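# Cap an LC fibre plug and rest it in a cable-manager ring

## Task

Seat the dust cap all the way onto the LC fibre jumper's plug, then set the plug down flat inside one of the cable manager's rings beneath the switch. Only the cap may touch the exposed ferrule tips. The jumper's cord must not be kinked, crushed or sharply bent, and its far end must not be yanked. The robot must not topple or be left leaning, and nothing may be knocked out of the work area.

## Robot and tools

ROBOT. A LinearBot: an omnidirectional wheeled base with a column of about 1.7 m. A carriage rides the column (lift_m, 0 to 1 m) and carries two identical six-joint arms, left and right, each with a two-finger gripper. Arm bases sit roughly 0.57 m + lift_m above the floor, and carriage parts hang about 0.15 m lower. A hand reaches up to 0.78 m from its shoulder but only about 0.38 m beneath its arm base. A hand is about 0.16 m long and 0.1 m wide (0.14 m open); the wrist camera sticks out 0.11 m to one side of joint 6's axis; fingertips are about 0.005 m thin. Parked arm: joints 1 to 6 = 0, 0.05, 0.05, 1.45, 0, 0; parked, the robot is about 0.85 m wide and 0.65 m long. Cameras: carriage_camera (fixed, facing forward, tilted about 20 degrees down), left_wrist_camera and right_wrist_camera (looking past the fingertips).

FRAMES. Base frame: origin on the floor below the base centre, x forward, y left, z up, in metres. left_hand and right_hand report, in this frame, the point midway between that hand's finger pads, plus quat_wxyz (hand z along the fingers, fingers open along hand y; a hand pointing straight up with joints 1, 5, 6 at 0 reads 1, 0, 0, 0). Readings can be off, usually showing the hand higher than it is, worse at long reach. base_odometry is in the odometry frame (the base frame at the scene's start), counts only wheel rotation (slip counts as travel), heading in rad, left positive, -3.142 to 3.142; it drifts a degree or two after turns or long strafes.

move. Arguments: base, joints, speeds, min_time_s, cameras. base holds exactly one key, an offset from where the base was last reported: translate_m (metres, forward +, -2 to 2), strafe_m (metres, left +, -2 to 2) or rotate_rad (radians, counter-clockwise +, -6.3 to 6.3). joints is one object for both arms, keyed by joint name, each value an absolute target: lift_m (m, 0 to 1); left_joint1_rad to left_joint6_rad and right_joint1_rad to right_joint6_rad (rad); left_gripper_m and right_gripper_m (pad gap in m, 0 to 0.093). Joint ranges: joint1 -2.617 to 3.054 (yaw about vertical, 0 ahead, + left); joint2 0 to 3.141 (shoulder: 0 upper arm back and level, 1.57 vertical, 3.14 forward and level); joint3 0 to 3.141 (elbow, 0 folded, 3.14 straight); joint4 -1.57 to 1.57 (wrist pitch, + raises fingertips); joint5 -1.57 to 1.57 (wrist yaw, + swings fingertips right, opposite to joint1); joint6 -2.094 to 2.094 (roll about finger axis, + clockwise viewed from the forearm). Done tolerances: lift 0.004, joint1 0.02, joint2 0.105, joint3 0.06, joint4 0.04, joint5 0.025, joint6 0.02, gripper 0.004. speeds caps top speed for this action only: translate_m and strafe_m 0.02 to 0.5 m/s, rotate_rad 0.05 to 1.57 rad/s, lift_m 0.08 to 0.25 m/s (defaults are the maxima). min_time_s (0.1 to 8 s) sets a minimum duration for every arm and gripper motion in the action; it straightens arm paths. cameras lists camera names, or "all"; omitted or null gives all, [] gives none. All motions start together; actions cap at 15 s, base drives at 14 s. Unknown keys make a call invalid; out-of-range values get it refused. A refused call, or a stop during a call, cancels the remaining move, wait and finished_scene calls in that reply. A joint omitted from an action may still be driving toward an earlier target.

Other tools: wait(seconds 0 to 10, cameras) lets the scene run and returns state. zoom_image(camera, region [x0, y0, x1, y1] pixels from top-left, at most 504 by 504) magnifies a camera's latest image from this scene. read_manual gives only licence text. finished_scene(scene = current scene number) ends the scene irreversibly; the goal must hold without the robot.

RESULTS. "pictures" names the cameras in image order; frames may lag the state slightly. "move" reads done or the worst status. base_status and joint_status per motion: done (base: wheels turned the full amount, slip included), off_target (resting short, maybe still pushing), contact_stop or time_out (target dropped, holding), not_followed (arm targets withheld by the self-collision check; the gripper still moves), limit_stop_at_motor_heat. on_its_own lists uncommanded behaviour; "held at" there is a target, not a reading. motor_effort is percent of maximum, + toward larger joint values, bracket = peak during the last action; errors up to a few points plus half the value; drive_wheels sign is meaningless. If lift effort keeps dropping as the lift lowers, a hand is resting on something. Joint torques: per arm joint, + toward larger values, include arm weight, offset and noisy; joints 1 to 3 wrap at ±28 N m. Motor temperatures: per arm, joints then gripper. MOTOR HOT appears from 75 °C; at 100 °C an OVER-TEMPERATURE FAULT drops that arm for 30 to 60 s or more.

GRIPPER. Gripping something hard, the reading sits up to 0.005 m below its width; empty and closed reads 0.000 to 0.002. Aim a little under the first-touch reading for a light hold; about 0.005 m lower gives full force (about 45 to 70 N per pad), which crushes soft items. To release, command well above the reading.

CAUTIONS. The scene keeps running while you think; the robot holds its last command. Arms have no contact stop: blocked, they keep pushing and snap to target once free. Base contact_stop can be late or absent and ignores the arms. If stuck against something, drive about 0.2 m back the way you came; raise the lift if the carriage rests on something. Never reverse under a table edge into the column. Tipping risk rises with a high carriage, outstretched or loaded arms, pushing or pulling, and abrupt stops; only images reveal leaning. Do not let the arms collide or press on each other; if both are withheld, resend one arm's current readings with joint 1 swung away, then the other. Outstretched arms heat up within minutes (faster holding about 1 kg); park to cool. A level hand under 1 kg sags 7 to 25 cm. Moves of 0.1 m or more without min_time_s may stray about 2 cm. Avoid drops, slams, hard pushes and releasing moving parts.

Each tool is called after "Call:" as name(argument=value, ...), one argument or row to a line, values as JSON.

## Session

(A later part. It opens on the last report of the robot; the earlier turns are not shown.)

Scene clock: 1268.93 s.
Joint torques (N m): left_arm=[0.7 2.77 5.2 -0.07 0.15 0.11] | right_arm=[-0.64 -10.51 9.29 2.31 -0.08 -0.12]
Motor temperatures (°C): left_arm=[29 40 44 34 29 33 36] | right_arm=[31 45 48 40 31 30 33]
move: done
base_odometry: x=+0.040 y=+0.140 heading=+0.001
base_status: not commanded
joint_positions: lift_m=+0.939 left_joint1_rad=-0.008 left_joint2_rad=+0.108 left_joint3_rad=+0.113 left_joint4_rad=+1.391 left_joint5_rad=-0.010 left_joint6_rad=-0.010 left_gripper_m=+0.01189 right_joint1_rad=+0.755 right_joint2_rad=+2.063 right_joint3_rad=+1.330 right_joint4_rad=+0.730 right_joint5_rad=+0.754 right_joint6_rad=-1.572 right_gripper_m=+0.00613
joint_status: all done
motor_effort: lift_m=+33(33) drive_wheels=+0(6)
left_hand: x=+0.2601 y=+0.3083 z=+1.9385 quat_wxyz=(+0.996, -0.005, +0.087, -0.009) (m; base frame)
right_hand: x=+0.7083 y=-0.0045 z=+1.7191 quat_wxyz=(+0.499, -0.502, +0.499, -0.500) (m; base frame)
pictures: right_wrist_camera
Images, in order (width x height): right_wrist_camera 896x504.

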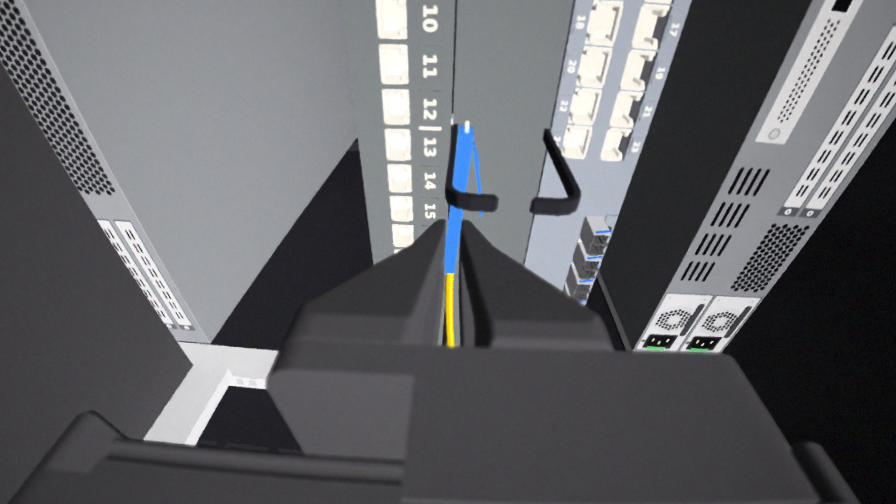

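Call:
move(
  joints={"lift_m": 0.9405},
  cameras=[],
)

Call:
move(
  joints={"right_gripper_m": 0.005},
  min_time_s=1.0,
  cameras=["right_wrist_camera"],
)

Call:
zoom_image(
  camera="right_wrist_camera",
  region=[350, 90, 570, 310],
)

Scene clock: 1300.13 s.
Joint torques (N m): left_arm=[0.69 2.78 5.29 -0.08 0.16 0.11] | right_arm=[-0.65 -10.61 9.24 2.32 -0.08 -0.12]
Motor temperatures (°C): left_arm=[29 40 44 33 29 33 36] | right_arm=[31 44 50 42 31 30 33]
move: done
base_odometry: x=+0.040 y=+0.140 heading=+0.001
base_status: not commanded
joint_positions: lift_m=+0.940 left_joint1_rad=-0.008 left_joint2_rad=+0.108 left_joint3_rad=+0.112 left_joint4_rad=+1.392 left_joint5_rad=-0.010 left_joint6_rad=-0.010 left_gripper_m=+0.01189 right_joint1_rad=+0.755 right_joint2_rad=+2.064 right_joint3_rad=+1.330 right_joint4_rad=+0.730 right_joint5_rad=+0.753 right_joint6_rad=-1.572 right_gripper_m=+0.00613
joint_status: all done
motor_effort: lift_m=+36(41) drive_wheels=+0(6)
left_hand: x=+0.2603 y=+0.3083 z=+1.9395 quat_wxyz=(+0.996, -0.005, +0.087, -0.009) (m; base frame)
right_hand: x=+0.7084 y=-0.0044 z=+1.7198 quat_wxyz=(+0.499, -0.502, +0.499, -0.500) (m; base frame)
pictures: none
No camera images: "cameras" was empty.

Scene clock: 1301.43 s.
Joint torques (N m): left_arm=[0.69 2.78 5.29 -0.07 0.16 0.11] | right_arm=[-0.65 -10.59 9.24 2.31 -0.07 -0.11]
Motor temperatures (°C): left_arm=[29 40 44 33 29 33 36] | right_arm=[31 44 50 42 31 30 33]
move: done
base_odometry: x=+0.040 y=+0.140 heading=+0.001
base_status: not commanded
joint_positions: lift_m=+0.940 left_joint1_rad=-0.008 left_joint2_rad=+0.108 left_joint3_rad=+0.112 left_joint4_rad=+1.392 left_joint5_rad=-0.010 left_joint6_rad=-0.010 left_gripper_m=+0.01189 right_joint1_rad=+0.755 right_joint2_rad=+2.064 right_joint3_rad=+1.330 right_joint4_rad=+0.730 right_joint5_rad=+0.753 right_joint6_rad=-1.572 right_gripper_m=+0.00518
joint_status: all done
motor_effort: lift_m=+37(37) drive_wheels=+5(7)
left_hand: x=+0.2603 y=+0.3083 z=+1.9395 quat_wxyz=(+0.996, -0.005, +0.087, -0.009) (m; base frame)
right_hand: x=+0.7084 y=-0.0044 z=+1.7200 quat_wxyz=(+0.499, -0.502, +0.499, -0.500) (m; base frame)
pictures: right_wrist_camera
Images, in order (width x height): right_wrist_camera 896x504.

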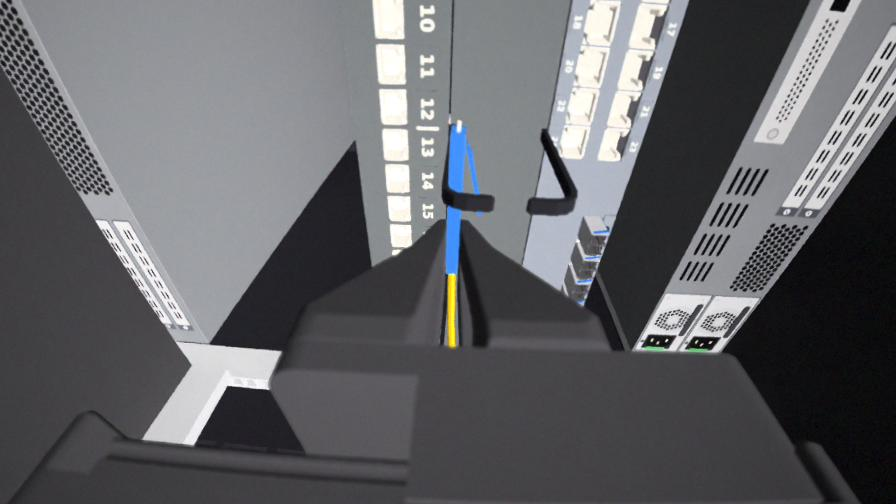

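Scaled by 2.291 from the camera's 896x504 image, which has a finer 1280x720 frame.

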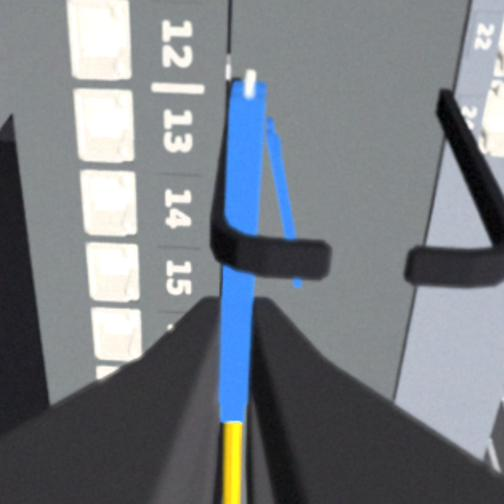

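Call:
move(
  joints={"right_gripper_m": 0.0042},
  min_time_s=0.8,
  cameras=[],
)

Call:
move(
  joints={"right_gripper_m": 0.0034},
  min_time_s=0.8,
  cameras=["right_wrist_camera"],
)

Call:
zoom_image(
  camera="right_wrist_camera",
  region=[350, 90, 570, 310],
)

Scene clock: 1308.63 s.
Joint torques (N m): left_arm=[0.69 2.77 5.27 -0.08 0.17 0.11] | right_arm=[-0.64 -10.61 9.21 2.3 -0.08 -0.12]
Motor temperatures (°C): left_arm=[29 40 44 33 29 33 36] | right_arm=[31 44 51 42 31 30 33]
move: done
base_odometry: x=+0.040 y=+0.140 heading=+0.001
base_status: not commanded
joint_positions: lift_m=+0.940 left_joint1_rad=-0.008 left_joint2_rad=+0.108 left_joint3_rad=+0.112 left_joint4_rad=+1.392 left_joint5_rad=-0.010 left_joint6_rad=-0.010 left_gripper_m=+0.01189 right_joint1_rad=+0.755 right_joint2_rad=+2.064 right_joint3_rad=+1.330 right_joint4_rad=+0.730 right_joint5_rad=+0.753 right_joint6_rad=-1.572 right_gripper_m=+0.00452
joint_status: all done
motor_effort: lift_m=+37(37) drive_wheels=+3(6)
left_hand: x=+0.2603 y=+0.3083 z=+1.9395 quat_wxyz=(+0.996, -0.005, +0.087, -0.009) (m; base frame)
right_hand: x=+0.7084 y=-0.0044 z=+1.7200 quat_wxyz=(+0.499, -0.502, +0.499, -0.500) (m; base frame)
pictures: none
No camera images: "cameras" was empty.

Scene clock: 1309.73 s.
Joint torques (N m): left_arm=[0.7 2.77 5.27 -0.09 0.16 0.11] | right_arm=[-0.62 -10.61 9.21 2.3 -0.08 -0.11]
Motor temperatures (°C): left_arm=[29 40 44 33 29 33 36] | right_arm=[31 44 51 42 31 30 33]
move: done
base_odometry: x=+0.040 y=+0.140 heading=+0.001
base_status: not commanded
joint_positions: lift_m=+0.940 left_joint1_rad=-0.008 left_joint2_rad=+0.108 left_joint3_rad=+0.112 left_joint4_rad=+1.392 left_joint5_rad=-0.010 left_joint6_rad=-0.010 left_gripper_m=+0.01189 right_joint1_rad=+0.755 right_joint2_rad=+2.064 right_joint3_rad=+1.330 right_joint4_rad=+0.730 right_joint5_rad=+0.753 right_joint6_rad=-1.572 right_gripper_m=+0.00348
joint_status: all done
motor_effort: lift_m=+37(37) drive_wheels=+2(7)
left_hand: x=+0.2603 y=+0.3083 z=+1.9395 quat_wxyz=(+0.996, -0.005, +0.087, -0.009) (m; base frame)
right_hand: x=+0.7084 y=-0.0044 z=+1.7200 quat_wxyz=(+0.499, -0.502, +0.499, -0.500) (m; base frame)
pictures: right_wrist_camera
Images, in order (width x height): right_wrist_camera 896x504.

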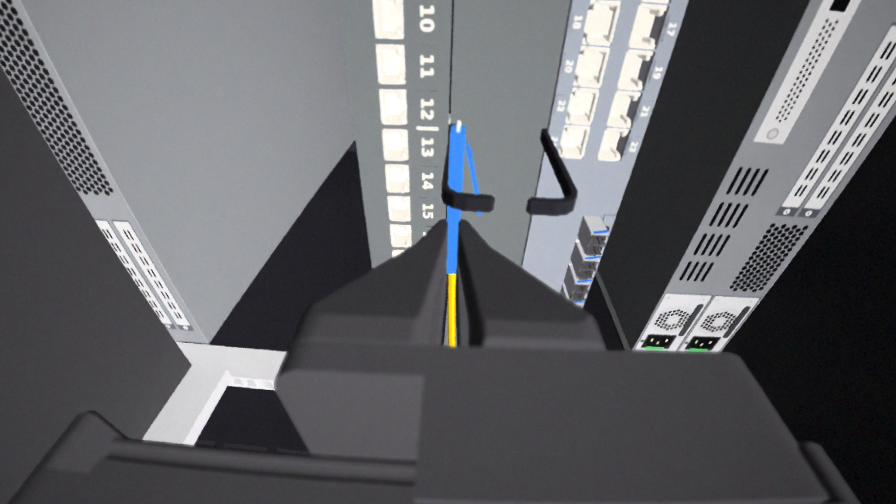

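Scaled by 2.291 from the camera's 896x504 image, which has a finer 1280x720 frame.

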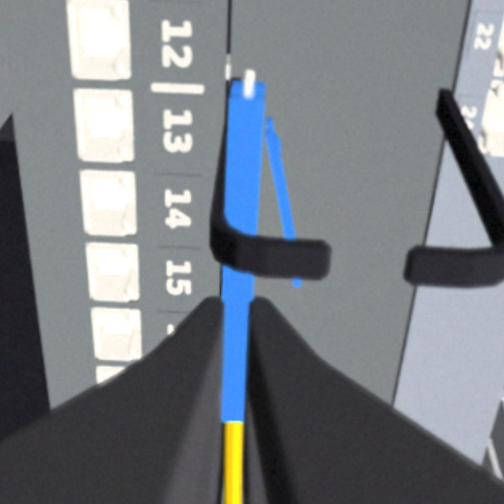

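Call:
move(
  joints={"right_gripper_m": 0.0026},
  min_time_s=0.5,
  cameras=["right_wrist_camera"],
)

Scene clock: 1342.10 s.
Joint torques (N m): left_arm=[0.69 2.78 5.29 -0.08 0.16 0.11] | right_arm=[-0.64 -10.61 9.22 2.3 -0.08 -0.11]
Motor temperatures (°C): left_arm=[29 39 44 33 29 33 36] | right_arm=[31 43 53 43 31 30 33]
move: done
base_odometry: x=+0.040 y=+0.140 heading=+0.001
base_status: not commanded
joint_positions: lift_m=+0.940 left_joint1_rad=-0.008 left_joint2_rad=+0.108 left_joint3_rad=+0.112 left_joint4_rad=+1.392 left_joint5_rad=-0.010 left_joint6_rad=-0.010 left_gripper_m=+0.01189 right_joint1_rad=+0.755 right_joint2_rad=+2.064 right_joint3_rad=+1.330 right_joint4_rad=+0.731 right_joint5_rad=+0.753 right_joint6_rad=-1.572 right_gripper_m=+0.00273
joint_status: all done
motor_effort: lift_m=+37(37) drive_wheels=+3(6)
left_hand: x=+0.2603 y=+0.3083 z=+1.9395 quat_wxyz=(+0.996, -0.005, +0.087, -0.009) (m; base frame)
right_hand: x=+0.7084 y=-0.0044 z=+1.7201 quat_wxyz=(+0.499, -0.502, +0.499, -0.500) (m; base frame)
pictures: right_wrist_camera
Images, in order (width x height): right_wrist_camera 896x504.

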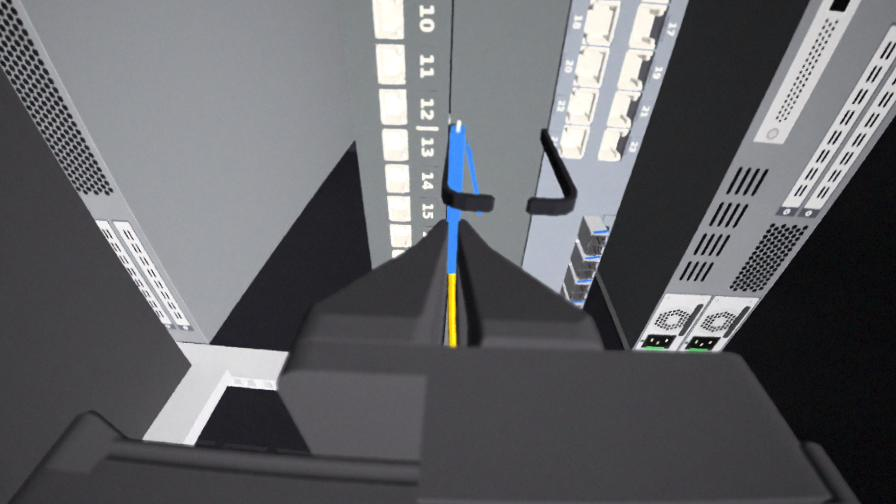

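Call:
zoom_image(
  camera="right_wrist_camera",
  region=[390, 100, 520, 360],
)

Call:
move(
  joints={"right_gripper_m": 0.0019},
  min_time_s=0.5,
  cameras=["right_wrist_camera"],
)

Call:
zoom_image(
  camera="right_wrist_camera",
  region=[390, 100, 520, 360],
)

Scaled by 1.938 from the camera's 896x504 image, which has a finer 1280x720 frame.

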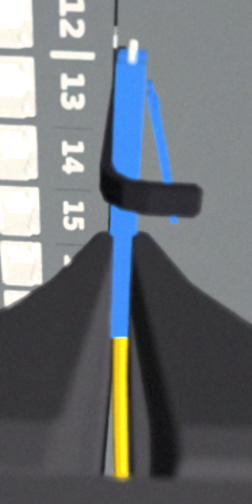

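Scene clock: 1348.47 s.
Joint torques (N m): left_arm=[0.66 2.78 5.26 -0.09 0.17 0.11] | right_arm=[-0.65 -10.61 9.22 2.3 -0.08 -0.11]
Motor temperatures (°C): left_arm=[29 39 44 33 29 33 36] | right_arm=[31 43 53 44 31 30 33]
move: done
base_odometry: x=+0.040 y=+0.140 heading=+0.001
base_status: not commanded
joint_positions: lift_m=+0.940 left_joint1_rad=-0.008 left_joint2_rad=+0.108 left_joint3_rad=+0.112 left_joint4_rad=+1.392 left_joint5_rad=-0.010 left_joint6_rad=-0.010 left_gripper_m=+0.01189 right_joint1_rad=+0.755 right_joint2_rad=+2.064 right_joint3_rad=+1.330 right_joint4_rad=+0.731 right_joint5_rad=+0.753 right_joint6_rad=-1.572 right_gripper_m=+0.00201
joint_status: all done
motor_effort: lift_m=+37(37) drive_wheels=+3(5)
left_hand: x=+0.2603 y=+0.3083 z=+1.9395 quat_wxyz=(+0.996, -0.005, +0.087, -0.009) (m; base frame)
right_hand: x=+0.7084 y=-0.0044 z=+1.7201 quat_wxyz=(+0.499, -0.502, +0.499, -0.500) (m; base frame)
pictures: right_wrist_camera
Images, in order (width x height): right_wrist_camera 896x504.

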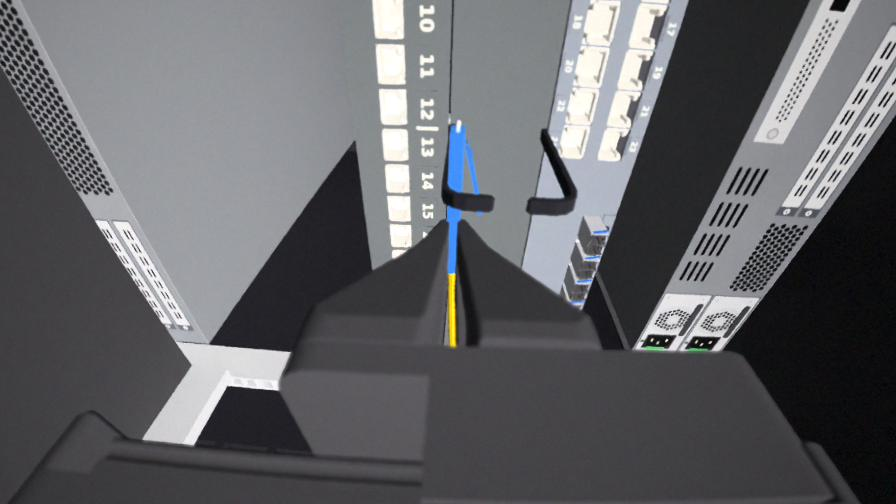

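Scaled by 1.938 from the camera's 896x504 image, which has a finer 1280x720 frame.

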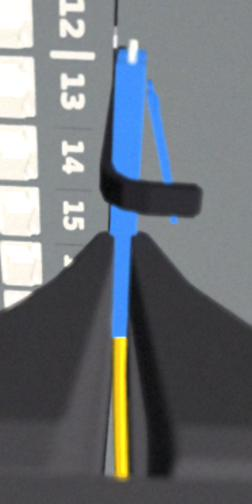

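Call:
zoom_image(
  camera="right_wrist_camera",
  region=[425, 200, 485, 290],
)

Scaled by 5.600 from the camera's 896x504 image, which has a finer 1280x720 frame.

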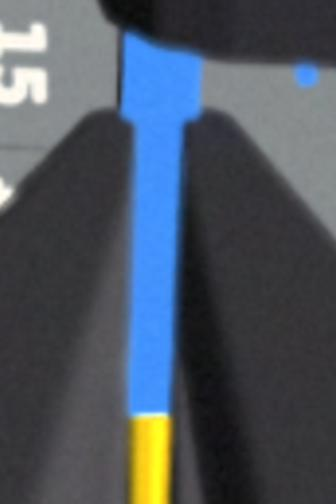

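Call:
move(
  joints={"right_gripper_m": 0.0012},
  min_time_s=0.5,
  cameras=["right_wrist_camera"],
)

Call:
zoom_image(
  camera="right_wrist_camera",
  region=[425, 200, 485, 290],
)

Scene clock: 1387.53 s.
Joint torques (N m): left_arm=[0.68 2.78 5.29 -0.09 0.16 0.11] | right_arm=[-0.64 -10.59 9.22 2.3 -0.08 -0.12]
Motor temperatures (°C): left_arm=[29 39 44 32 29 33 36] | right_arm=[31 44 54 45 31 30 34]
move: done
base_odometry: x=+0.040 y=+0.140 heading=+0.001
base_status: not commanded
joint_positions: lift_m=+0.940 left_joint1_rad=-0.008 left_joint2_rad=+0.108 left_joint3_rad=+0.112 left_joint4_rad=+1.392 left_joint5_rad=-0.010 left_joint6_rad=-0.010 left_gripper_m=+0.01189 right_joint1_rad=+0.755 right_joint2_rad=+2.064 right_joint3_rad=+1.330 right_joint4_rad=+0.731 right_joint5_rad=+0.753 right_joint6_rad=-1.572 right_gripper_m=+0.00198
joint_status: all done
motor_effort: lift_m=+37(37) drive_wheels=+5(7)
left_hand: x=+0.2603 y=+0.3083 z=+1.9395 quat_wxyz=(+0.996, -0.005, +0.087, -0.009) (m; base frame)
right_hand: x=+0.7084 y=-0.0044 z=+1.7201 quat_wxyz=(+0.499, -0.502, +0.499, -0.500) (m; base frame)
pictures: right_wrist_camera
Images, in order (width x height): right_wrist_camera 896x504.

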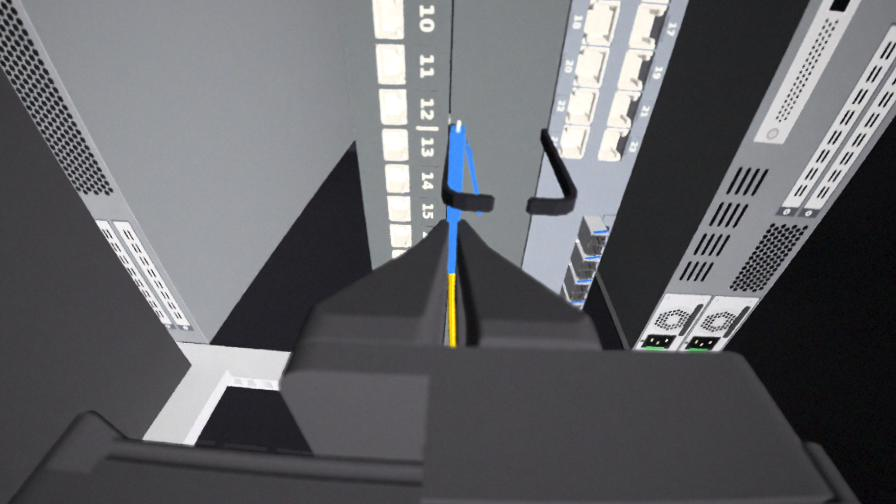

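Scaled by 5.600 from the camera's 896x504 image, which has a finer 1280x720 frame.

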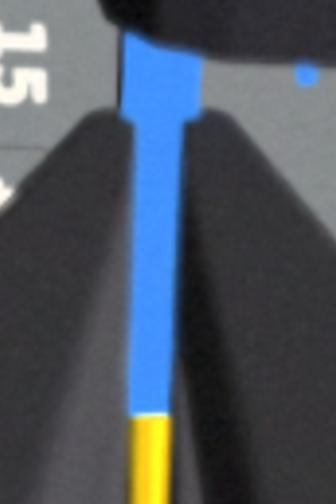

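Call:
move(
  joints={"right_gripper_m": 0.0004},
  min_time_s=0.6,
  cameras=[],
)

Call:
move(
  joints={"lift_m": 0.9505},
  speeds={"lift_m": 0.08},
  cameras=["right_wrist_camera"],
)

Call:
zoom_image(
  camera="right_wrist_camera",
  region=[390, 100, 590, 300],
)

Scene clock: 1417.60 s.
Joint torques (N m): left_arm=[0.72 2.73 5.27 -0.09 0.16 0.11] | right_arm=[-0.64 -10.59 9.21 2.3 -0.08 -0.11]
Motor temperatures (°C): left_arm=[29 39 43 32 29 33 36] | right_arm=[31 44 54 45 31 30 35]
move: done
base_odometry: x=+0.040 y=+0.140 heading=+0.001
base_status: not commanded
joint_positions: lift_m=+0.940 left_joint1_rad=-0.008 left_joint2_rad=+0.108 left_joint3_rad=+0.112 left_joint4_rad=+1.392 left_joint5_rad=-0.010 left_joint6_rad=-0.010 left_gripper_m=+0.01189 right_joint1_rad=+0.755 right_joint2_rad=+2.064 right_joint3_rad=+1.330 right_joint4_rad=+0.731 right_joint5_rad=+0.753 right_joint6_rad=-1.572 right_gripper_m=+0.00198
joint_status: all done
motor_effort: lift_m=+36(37) drive_wheels=+3(7)
left_hand: x=+0.2603 y=+0.3083 z=+1.9395 quat_wxyz=(+0.996, -0.005, +0.087, -0.009) (m; base frame)
right_hand: x=+0.7084 y=-0.0044 z=+1.7201 quat_wxyz=(+0.499, -0.502, +0.499, -0.500) (m; base frame)
pictures: none
No camera images: "cameras" was empty.

Scene clock: 1418.10 s.
Joint torques (N m): left_arm=[0.7 2.92 5.44 -0.12 0.16 0.12] | right_arm=[-0.64 -11.02 8.83 2.34 -0.08 -0.11]
Motor temperatures (°C): left_arm=[29 39 43 32 29 33 36] | right_arm=[31 45 54 45 31 30 35]
move: done
base_odometry: x=+0.040 y=+0.140 heading=+0.001
base_status: not commanded
joint_positions: lift_m=+0.950 left_joint1_rad=-0.008 left_joint2_rad=+0.106 left_joint3_rad=+0.110 left_joint4_rad=+1.393 left_joint5_rad=-0.010 left_joint6_rad=-0.010 left_gripper_m=+0.01189 right_joint1_rad=+0.755 right_joint2_rad=+2.068 right_joint3_rad=+1.335 right_joint4_rad=+0.728 right_joint5_rad=+0.753 right_joint6_rad=-1.572 right_gripper_m=+0.00198
joint_status: all done
motor_effort: lift_m=+36(42) drive_wheels=+7(7)
left_hand: x=+0.2600 y=+0.3083 z=+1.9491 quat_wxyz=(+0.996, -0.005, +0.087, -0.009) (m; base frame)
right_hand: x=+0.7092 y=-0.0036 z=+1.7296 quat_wxyz=(+0.498, -0.503, +0.499, -0.500) (m; base frame)
pictures: right_wrist_camera
Images, in order (width x height): right_wrist_camera 896x504.

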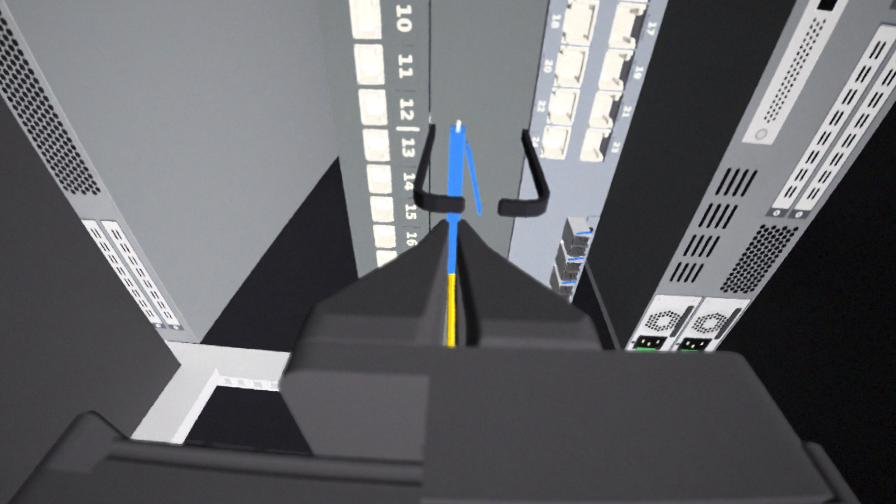

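Scaled by 2.520 from the camera's 896x504 image, which has a finer 1280x720 frame.

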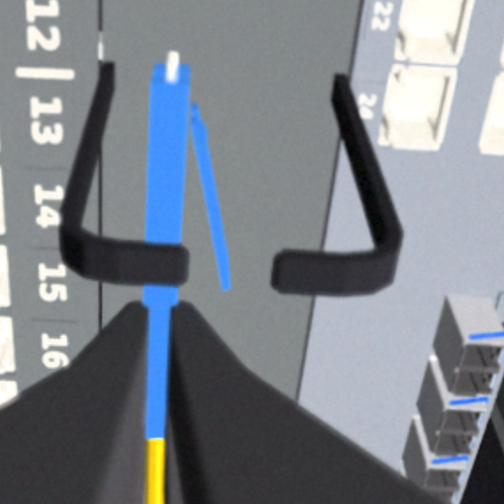

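Call:
move(
  joints={"right_joint1_rad": 0.692, "right_joint2_rad": 2.005, "right_joint3_rad": 1.235, "right_joint4_rad": 0.760, "right_joint5_rad": 0.690, "right_joint6_rad": -1.581},
  min_time_s=3,
  cameras=["right_wrist_camera"],
)

Call:
zoom_image(
  camera="right_wrist_camera",
  region=[390, 80, 590, 280],
)

Scene clock: 1430.00 s.
Joint torques (N m): left_arm=[0.7 2.88 5.44 -0.1 0.16 0.11] | right_arm=[-0.65 -14.87 5.82 2.53 -0.08 -0.11]
Motor temperatures (°C): left_arm=[29 39 43 32 29 33 36] | right_arm=[31 47 53 46 31 30 35]
move: done
base_odometry: x=+0.040 y=+0.140 heading=+0.001
base_status: not commanded
joint_positions: lift_m=+0.950 left_joint1_rad=-0.008 left_joint2_rad=+0.106 left_joint3_rad=+0.110 left_joint4_rad=+1.393 left_joint5_rad=-0.010 left_joint6_rad=-0.010 left_gripper_m=+0.01189 right_joint1_rad=+0.698 right_joint2_rad=+2.036 right_joint3_rad=+1.250 right_joint4_rad=+0.758 right_joint5_rad=+0.700 right_joint6_rad=-1.572 right_gripper_m=+0.00198
joint_status: all done
motor_effort: lift_m=+36(36) drive_wheels=+4(6)
left_hand: x=+0.2600 y=+0.3083 z=+1.9491 quat_wxyz=(+0.996, -0.005, +0.087, -0.009) (m; base frame)
right_hand: x=+0.7149 y=-0.0322 z=+1.7170 quat_wxyz=(+0.489, -0.510, +0.501, -0.500) (m; base frame)
pictures: right_wrist_camera
Images, in order (width x height): right_wrist_camera 896x504.

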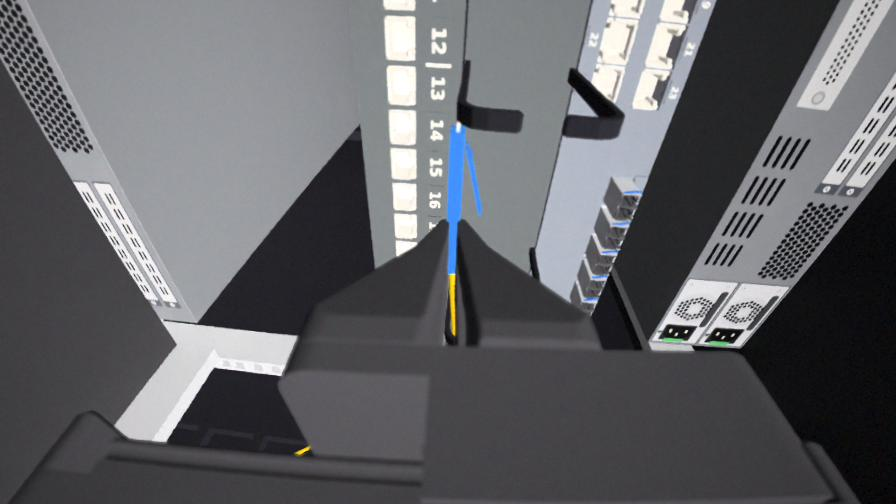

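Scaled by 2.520 from the camera's 896x504 image, which has a finer 1280x720 frame.

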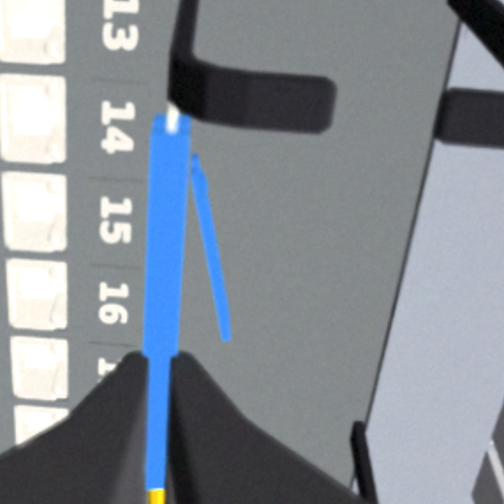

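Call:
move(
  joints={"right_joint1_rad": 0.627, "right_joint2_rad": 1.895, "right_joint3_rad": 1.096, "right_joint4_rad": 0.817, "right_joint5_rad": 0.449, "right_joint6_rad": -1.581},
  min_time_s=3,
  cameras=["right_wrist_camera"],
)

Scene clock: 1496.60 s.
Joint torques (N m): left_arm=[0.69 2.91 5.42 -0.1 0.17 0.11] | right_arm=[-0.64 -13.61 5.83 2.63 -0.11 -0.11]
Motor temperatures (°C): left_arm=[29 38 43 31 29 33 36] | right_arm=[31 52 47 47 31 30 35]
move: done
base_odometry: x=+0.040 y=+0.140 heading=+0.001
base_status: not commanded
joint_positions: lift_m=+0.950 left_joint1_rad=-0.008 left_joint2_rad=+0.106 left_joint3_rad=+0.110 left_joint4_rad=+1.393 left_joint5_rad=-0.010 left_joint6_rad=-0.010 left_gripper_m=+0.01189 right_joint1_rad=+0.633 right_joint2_rad=+1.924 right_joint3_rad=+1.111 right_joint4_rad=+0.815 right_joint5_rad=+0.460 right_joint6_rad=-1.572 right_gripper_m=+0.00198
joint_status: all done
motor_effort: lift_m=+36(36) drive_wheels=+2(8)
left_hand: x=+0.2600 y=+0.3083 z=+1.9491 quat_wxyz=(+0.996, -0.005, +0.087, -0.009) (m; base frame)
right_hand: x=+0.7048 y=-0.0421 z=+1.7292 quat_wxyz=(+0.542, -0.541, +0.454, -0.455) (m; base frame)
pictures: right_wrist_camera
Images, in order (width x height): right_wrist_camera 896x504.

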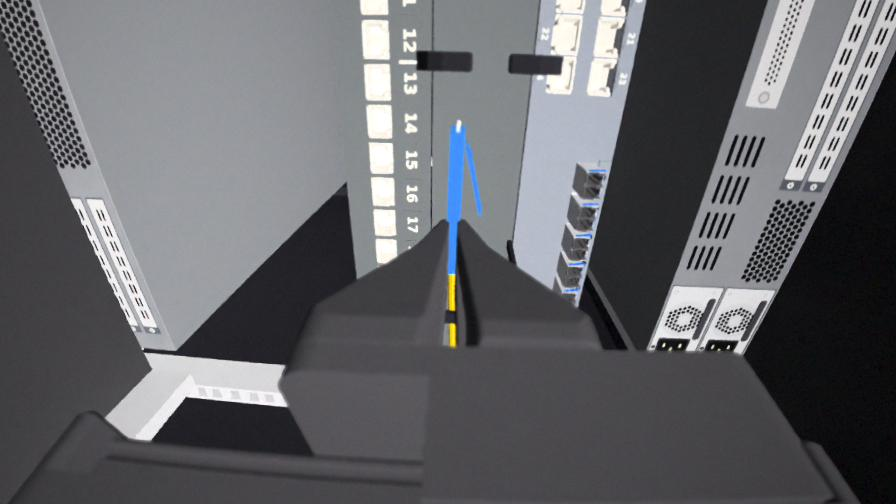

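Call:
move(
  joints={"right_joint1_rad": 0.537, "right_joint2_rad": 1.815, "right_joint3_rad": 0.983, "right_joint4_rad": 0.848, "right_joint5_rad": 0.095, "right_joint6_rad": -1.581},
  min_time_s=3,
  cameras=["right_wrist_camera"],
)

Call:
move(
  joints={"right_joint1_rad": 0.4235, "right_joint2_rad": 1.815, "right_joint3_rad": 0.983, "right_joint4_rad": 0.848, "right_joint5_rad": -0.366, "right_joint6_rad": -1.581},
  min_time_s=3,
  cameras=["right_wrist_camera"],
)

Scene clock: 1511.10 s.
Joint torques (N m): left_arm=[0.69 2.91 5.44 -0.09 0.16 0.12] | right_arm=[-0.65 -12.62 5.79 2.66 -0.14 -0.11]
Motor temperatures (°C): left_arm=[29 38 43 31 29 33 36] | right_arm=[31 52 47 49 31 30 35]
move: done
base_odometry: x=+0.040 y=+0.140 heading=+0.001
base_status: not commanded
joint_positions: lift_m=+0.950 left_joint1_rad=-0.008 left_joint2_rad=+0.106 left_joint3_rad=+0.110 left_joint4_rad=+1.393 left_joint5_rad=-0.010 left_joint6_rad=-0.010 left_gripper_m=+0.01189 right_joint1_rad=+0.542 right_joint2_rad=+1.842 right_joint3_rad=+0.997 right_joint4_rad=+0.846 right_joint5_rad=+0.107 right_joint6_rad=-1.572 right_gripper_m=+0.00198
joint_status: all done
motor_effort: lift_m=+36(36) drive_wheels=+2(6)
left_hand: x=+0.2600 y=+0.3083 z=+1.9491 quat_wxyz=(+0.996, -0.005, +0.087, -0.009) (m; base frame)
right_hand: x=+0.6899 y=-0.0422 z=+1.7291 quat_wxyz=(+0.596, -0.596, +0.380, -0.381) (m; base frame)
pictures: right_wrist_camera
Images, in order (width x height): right_wrist_camera 896x504.

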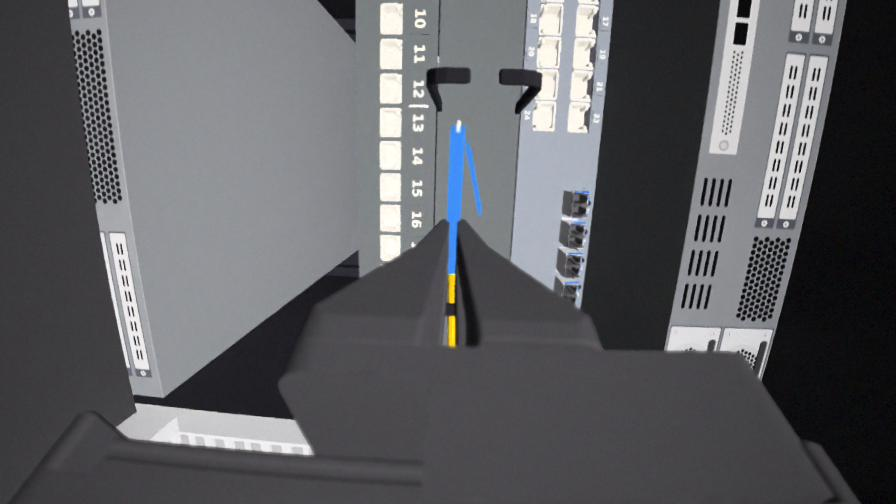

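Scene clock: 1514.40 s.
Joint torques (N m): left_arm=[0.69 2.91 5.42 -0.09 0.16 0.12] | right_arm=[-0.59 -12.53 5.78 2.55 -0.14 -0.11]
Motor temperatures (°C): left_arm=[29 38 43 31 29 33 36] | right_arm=[31 53 47 49 31 30 35]
move: done
base_odometry: x=+0.040 y=+0.140 heading=+0.001
base_status: not commanded
joint_positions: lift_m=+0.950 left_joint1_rad=-0.008 left_joint2_rad=+0.106 left_joint3_rad=+0.110 left_joint4_rad=+1.393 left_joint5_rad=-0.010 left_joint6_rad=-0.010 left_gripper_m=+0.01189 right_joint1_rad=+0.429 right_joint2_rad=+1.842 right_joint3_rad=+0.997 right_joint4_rad=+0.848 right_joint5_rad=-0.354 right_joint6_rad=-1.572 right_gripper_m=+0.00198
joint_status: all done
motor_effort: lift_m=+36(36) drive_wheels=+1(7)
left_hand: x=+0.2600 y=+0.3083 z=+1.9491 quat_wxyz=(+0.996, -0.005, +0.087, -0.009) (m; base frame)
right_hand: x=+0.6755 y=-0.0307 z=+1.7293 quat_wxyz=(+0.653, -0.653, +0.270, -0.272) (m; base frame)
pictures: right_wrist_camera
Images, in order (width x height): right_wrist_camera 896x504.

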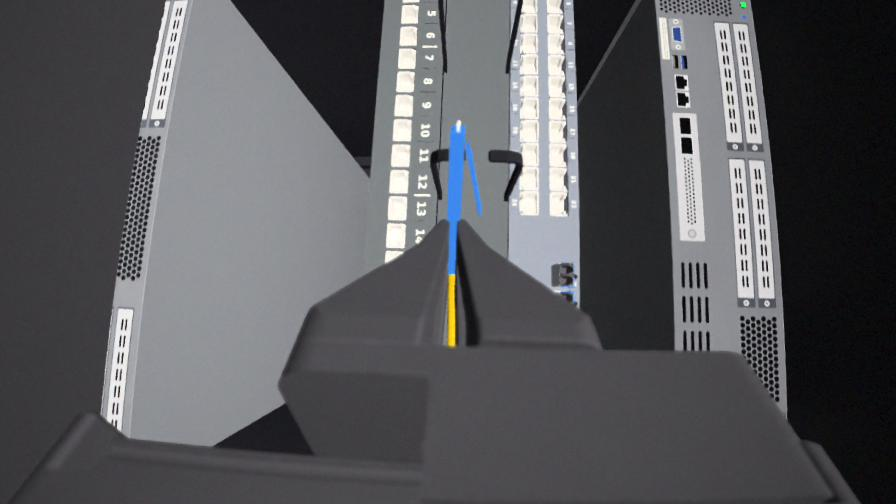

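Call:
move(
  cameras=["carriage_camera"],
)

Scene clock: 1573.67 s.
Joint torques (N m): left_arm=[0.68 2.89 5.44 -0.09 0.16 0.11] | right_arm=[-0.58 -12.52 5.78 2.55 -0.12 -0.11]
Motor temperatures (°C): left_arm=[29 38 43 31 29 33 36] | right_arm=[31 56 46 48 31 30 36]
base_odometry: x=+0.040 y=+0.140 heading=+0.001
base_status: not commanded
joint_positions: lift_m=+0.950 left_joint1_rad=-0.008 left_joint2_rad=+0.106 left_joint3_rad=+0.110 left_joint4_rad=+1.393 left_joint5_rad=-0.010 left_joint6_rad=-0.010 left_gripper_m=+0.01189 right_joint1_rad=+0.429 right_joint2_rad=+1.842 right_joint3_rad=+0.997 right_joint4_rad=+0.848 right_joint5_rad=-0.356 right_joint6_rad=-1.572 right_gripper_m=+0.00198
joint_status: all done
motor_effort: lift_m=+36(36) drive_wheels=+4(7)
left_hand: x=+0.2600 y=+0.3083 z=+1.9491 quat_wxyz=(+0.996, -0.005, +0.087, -0.009) (m; base frame)
right_hand: x=+0.6754 y=-0.0308 z=+1.7292 quat_wxyz=(+0.654, -0.653, +0.270, -0.272) (m; base frame)
pictures: carriage_camera
Images, in order (width x height): carriage_camera 896x504.

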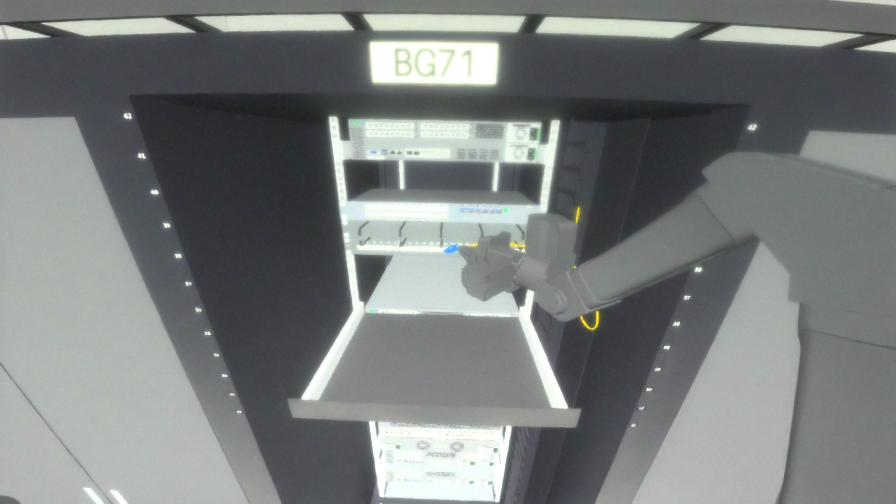

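Call:
zoom_image(
  camera="carriage_camera",
  region=[340, 190, 620, 340],
)

Scaled by 1.800 from the camera's 896x504 image, which has a finer 1280x720 frame.

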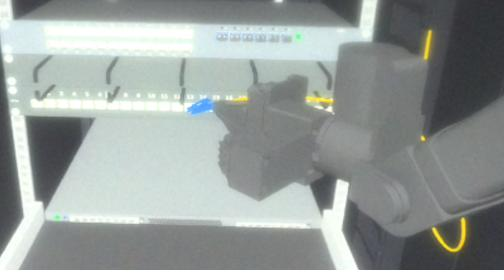

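Call:
move(
  joints={"lift_m": 0.9355, "right_joint2_rad": 1.791, "right_joint3_rad": 1.043, "right_joint4_rad": 0.783},
  speeds={"lift_m": 0.08},
  min_time_s=1,
  cameras=["right_wrist_camera"],
)

Scene clock: 1594.30 s.
Joint torques (N m): left_arm=[0.69 2.91 5.44 -0.1 0.16 0.11] | right_arm=[-0.59 -12.21 9.26 2.36 -0.11 -0.11]
Motor temperatures (°C): left_arm=[29 38 43 31 29 33 36] | right_arm=[31 56 46 49 31 30 36]
move: done
base_odometry: x=+0.040 y=+0.140 heading=+0.001
base_status: not commanded
joint_positions: lift_m=+0.936 left_joint1_rad=-0.008 left_joint2_rad=+0.106 left_joint3_rad=+0.110 left_joint4_rad=+1.393 left_joint5_rad=-0.010 left_joint6_rad=-0.010 left_gripper_m=+0.01189 right_joint1_rad=+0.429 right_joint2_rad=+1.816 right_joint3_rad=+1.019 right_joint4_rad=+0.800 right_joint5_rad=-0.357 right_joint6_rad=-1.572 right_gripper_m=+0.00198
joint_status: all done
motor_effort: lift_m=+34(35) drive_wheels=+4(6)
left_hand: x=+0.2600 y=+0.3083 z=+1.9342 quat_wxyz=(+0.996, -0.005, +0.087, -0.009) (m; base frame)
right_hand: x=+0.6753 y=-0.0306 z=+1.7268 quat_wxyz=(+0.654, -0.653, +0.269, -0.272) (m; base frame)
pictures: right_wrist_camera
Images, in order (width x height): right_wrist_camera 896x504.

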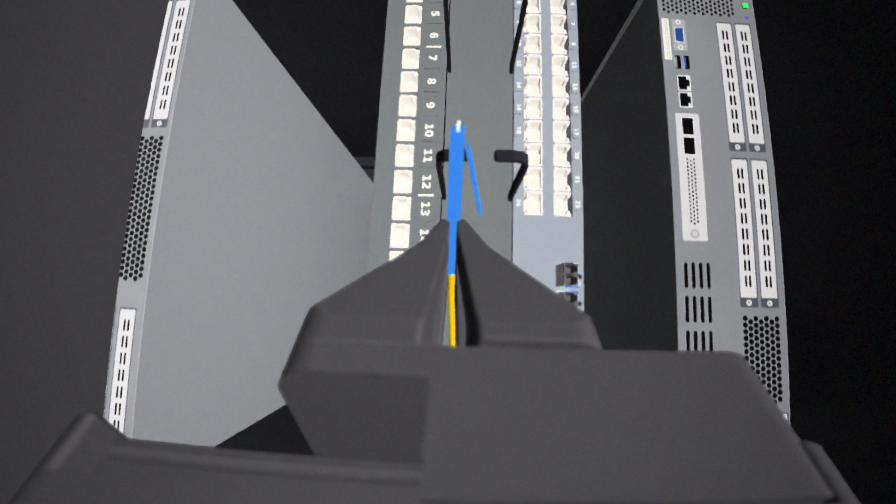

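Call:
move(
  joints={"lift_m": 0.9205, "right_joint2_rad": 1.772, "right_joint3_rad": 1.068, "right_joint4_rad": 0.736},
  speeds={"lift_m": 0.08},
  min_time_s=1,
  cameras=["carriage_camera"],
)

Call:
zoom_image(
  camera="carriage_camera",
  region=[100, 40, 600, 340],
)

Scene clock: 1600.40 s.
Joint torques (N m): left_arm=[0.7 2.91 5.44 -0.11 0.17 0.11] | right_arm=[-0.58 -12.22 9.46 2.36 -0.1 -0.11]
Motor temperatures (°C): left_arm=[29 38 43 31 29 33 36] | right_arm=[31 56 46 49 31 30 36]
move: done
base_odometry: x=+0.040 y=+0.140 heading=+0.001
base_status: not commanded
joint_positions: lift_m=+0.921 left_joint1_rad=-0.008 left_joint2_rad=+0.106 left_joint3_rad=+0.110 left_joint4_rad=+1.394 left_joint5_rad=-0.010 left_joint6_rad=-0.010 left_gripper_m=+0.01189 right_joint1_rad=+0.429 right_joint2_rad=+1.798 right_joint3_rad=+1.043 right_joint4_rad=+0.753 right_joint5_rad=-0.358 right_joint6_rad=-1.573 right_gripper_m=+0.00198
joint_status: all done
motor_effort: lift_m=+34(36) drive_wheels=+4(5)
left_hand: x=+0.2599 y=+0.3083 z=+1.9192 quat_wxyz=(+0.996, -0.005, +0.086, -0.009) (m; base frame)
right_hand: x=+0.6759 y=-0.0302 z=+1.7206 quat_wxyz=(+0.653, -0.654, +0.270, -0.270) (m; base frame)
pictures: carriage_camera
Images, in order (width x height): carriage_camera 896x504.

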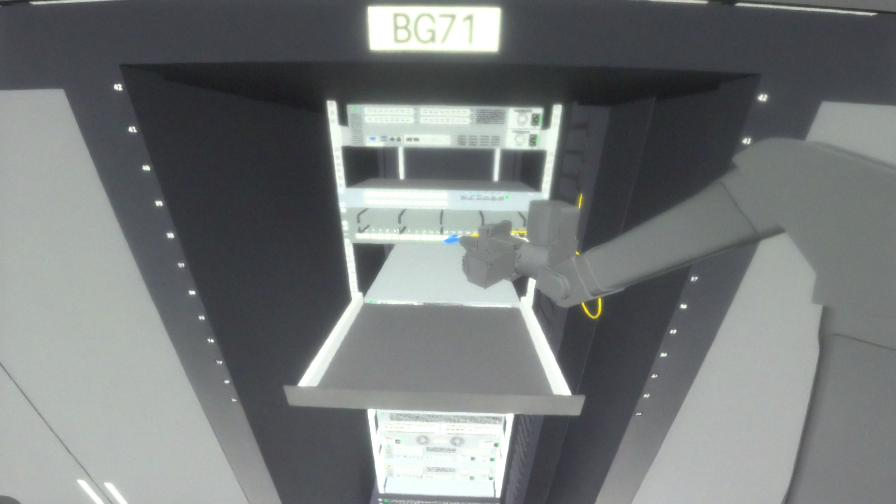

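Scaled by 1.008 from the camera's 896x504 image, which has a finer 1280x720 frame.

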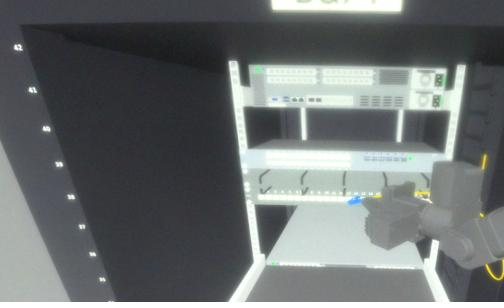

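Call:
move(
  joints={"left_joint1_rad": -0.3, "left_joint2_rad": 1.0, "left_joint3_rad": 0.5, "left_joint4_rad": 0.4, "left_joint5_rad": 0.2, "left_joint6_rad": 0.3},
  min_time_s=3.5,
  cameras=["carriage_camera", "left_wrist_camera"],
)

Scene clock: 1648.07 s.
Joint torques (N m): left_arm=[-0.62 -1.57 11.93 2.08 0.2 0.11] | right_arm=[-0.58 -12.25 9.43 2.38 -0.1 -0.11]
Motor temperatures (°C): left_arm=[29 37 44 31 29 33 36] | right_arm=[31 57 51 51 31 30 36]
move: done
base_odometry: x=+0.040 y=+0.140 heading=+0.001
base_status: not commanded
joint_positions: lift_m=+0.921 left_joint1_rad=-0.292 left_joint2_rad=+0.992 left_joint3_rad=+0.460 left_joint4_rad=+0.408 left_joint5_rad=+0.186 left_joint6_rad=+0.289 left_gripper_m=+0.01189 right_joint1_rad=+0.429 right_joint2_rad=+1.798 right_joint3_rad=+1.044 right_joint4_rad=+0.750 right_joint5_rad=-0.358 right_joint6_rad=-1.573 right_gripper_m=+0.00198
joint_status: all done
motor_effort: lift_m=+34(35) drive_wheels=+3(6)
left_hand: x=+0.5490 y=+0.1734 z=+1.7063 quat_wxyz=(+0.659, +0.273, +0.698, -0.071) (m; base frame)
right_hand: x=+0.6760 y=-0.0302 z=+1.7203 quat_wxyz=(+0.652, -0.655, +0.271, -0.270) (m; base frame)
pictures: carriage_camera, left_wrist_camera
Images, in order (width x height): carriage_camera 896x504, left_wrist_camera 896x504.

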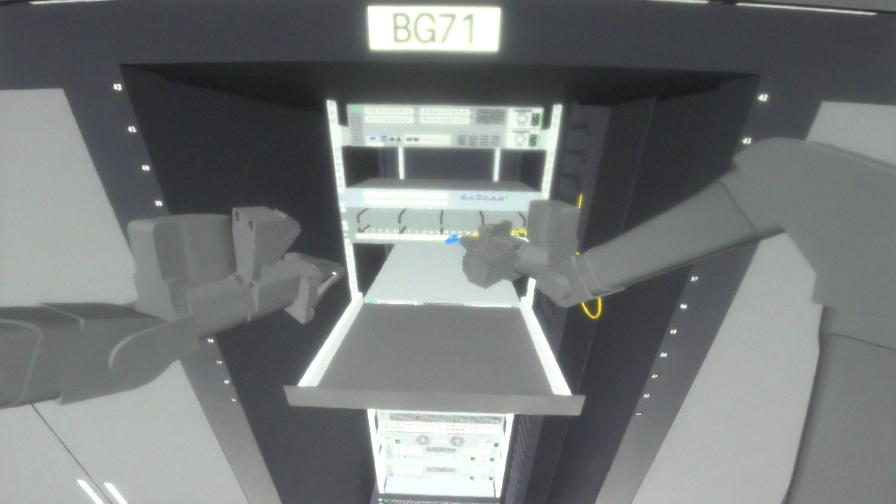

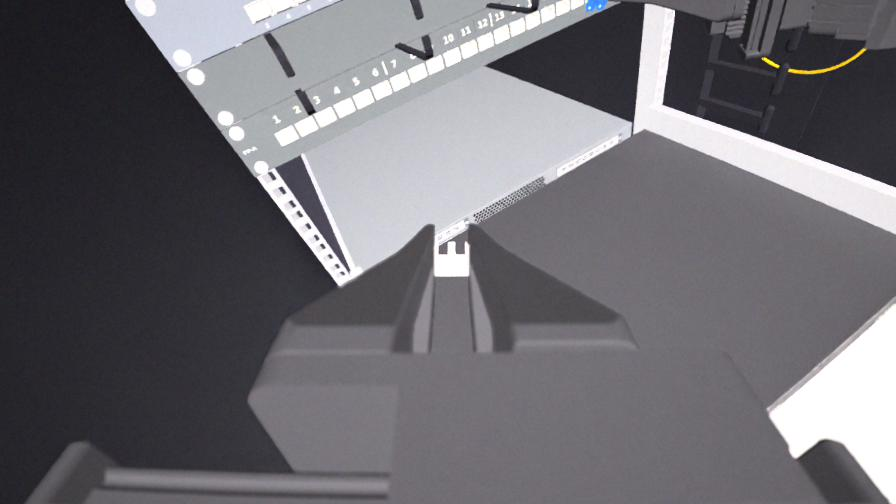

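Call:
zoom_image(
  camera="left_wrist_camera",
  region=[415, 215, 490, 290],
)

Call:
move(
  joints={"left_joint1_rad": -0.274, "left_joint2_rad": 1.585, "left_joint3_rad": 1.65, "left_joint4_rad": -1.042, "left_joint5_rad": 0.42, "left_joint6_rad": 0.57},
  min_time_s=4,
  cameras=["left_wrist_camera", "right_wrist_camera"],
)

Scaled by 6.720 from the camera's 896x504 image, which has a finer 1280x720 frame.

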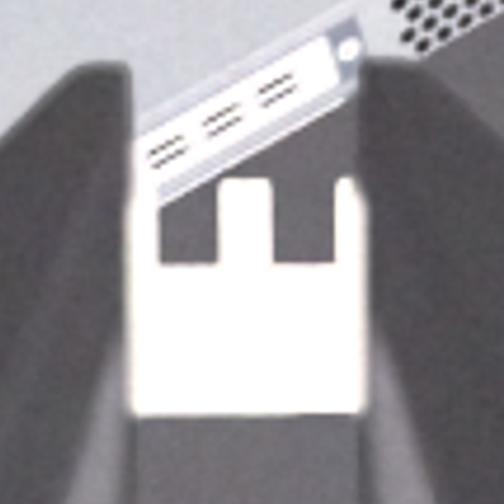

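Scene clock: 1659.73 s.
Joint torques (N m): left_arm=[0.7 -5.23 10.89 1.29 0.4 0.11] | right_arm=[-0.59 -12.26 9.43 2.38 -0.11 -0.11]
Motor temperatures (°C): left_arm=[29 37 47 33 29 33 36] | right_arm=[31 57 52 52 31 30 36]
move: done
base_odometry: x=+0.040 y=+0.140 heading=+0.001
base_status: not commanded
joint_positions: lift_m=+0.921 left_joint1_rad=-0.282 left_joint2_rad=+1.572 left_joint3_rad=+1.612 left_joint4_rad=-1.032 left_joint5_rad=+0.406 left_joint6_rad=+0.558 left_gripper_m=+0.01189 right_joint1_rad=+0.429 right_joint2_rad=+1.798 right_joint3_rad=+1.044 right_joint4_rad=+0.750 right_joint5_rad=-0.358 right_joint6_rad=-1.573 right_gripper_m=+0.00198
joint_status: all done
motor_effort: lift_m=+34(35) drive_wheels=+3(8)
left_hand: x=+0.5705 y=+0.1332 z=+1.7277 quat_wxyz=(+0.303, +0.436, +0.834, -0.153) (m; base frame)
right_hand: x=+0.6760 y=-0.0302 z=+1.7202 quat_wxyz=(+0.652, -0.655, +0.271, -0.270) (m; base frame)
pictures: left_wrist_camera, right_wrist_camera
Images, in order (width x height): left_wrist_camera 896x504, right_wrist_camera 896x504.

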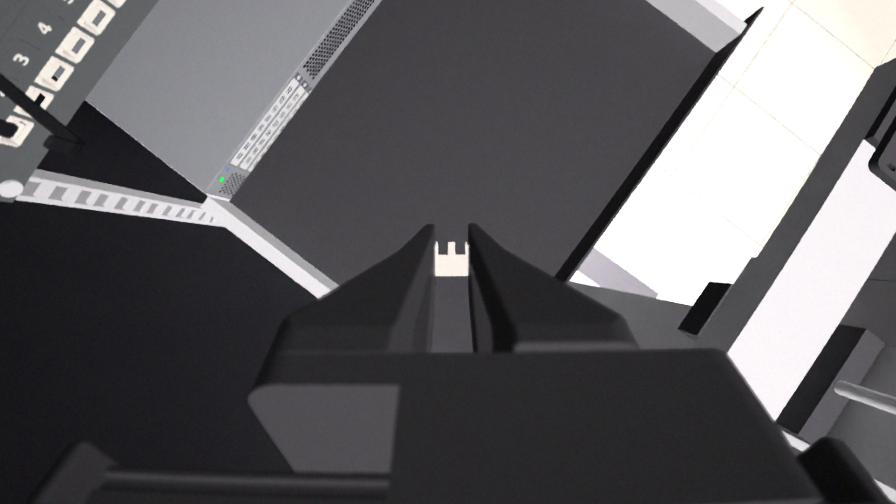

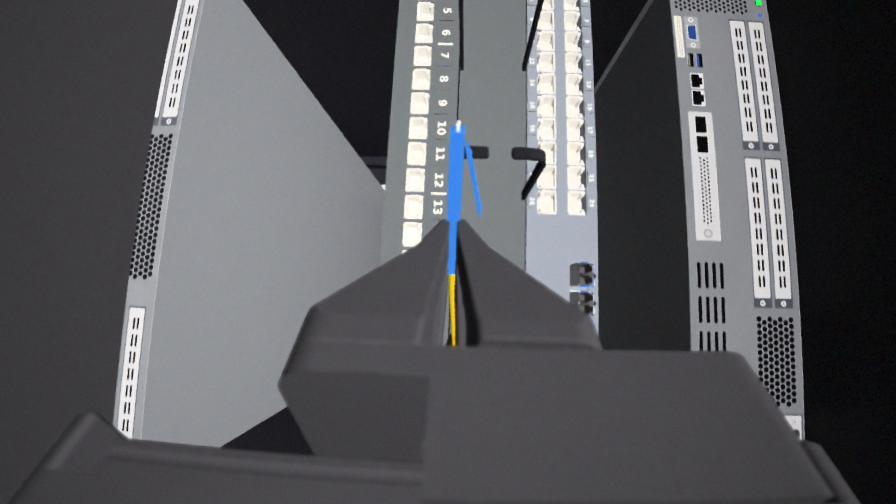

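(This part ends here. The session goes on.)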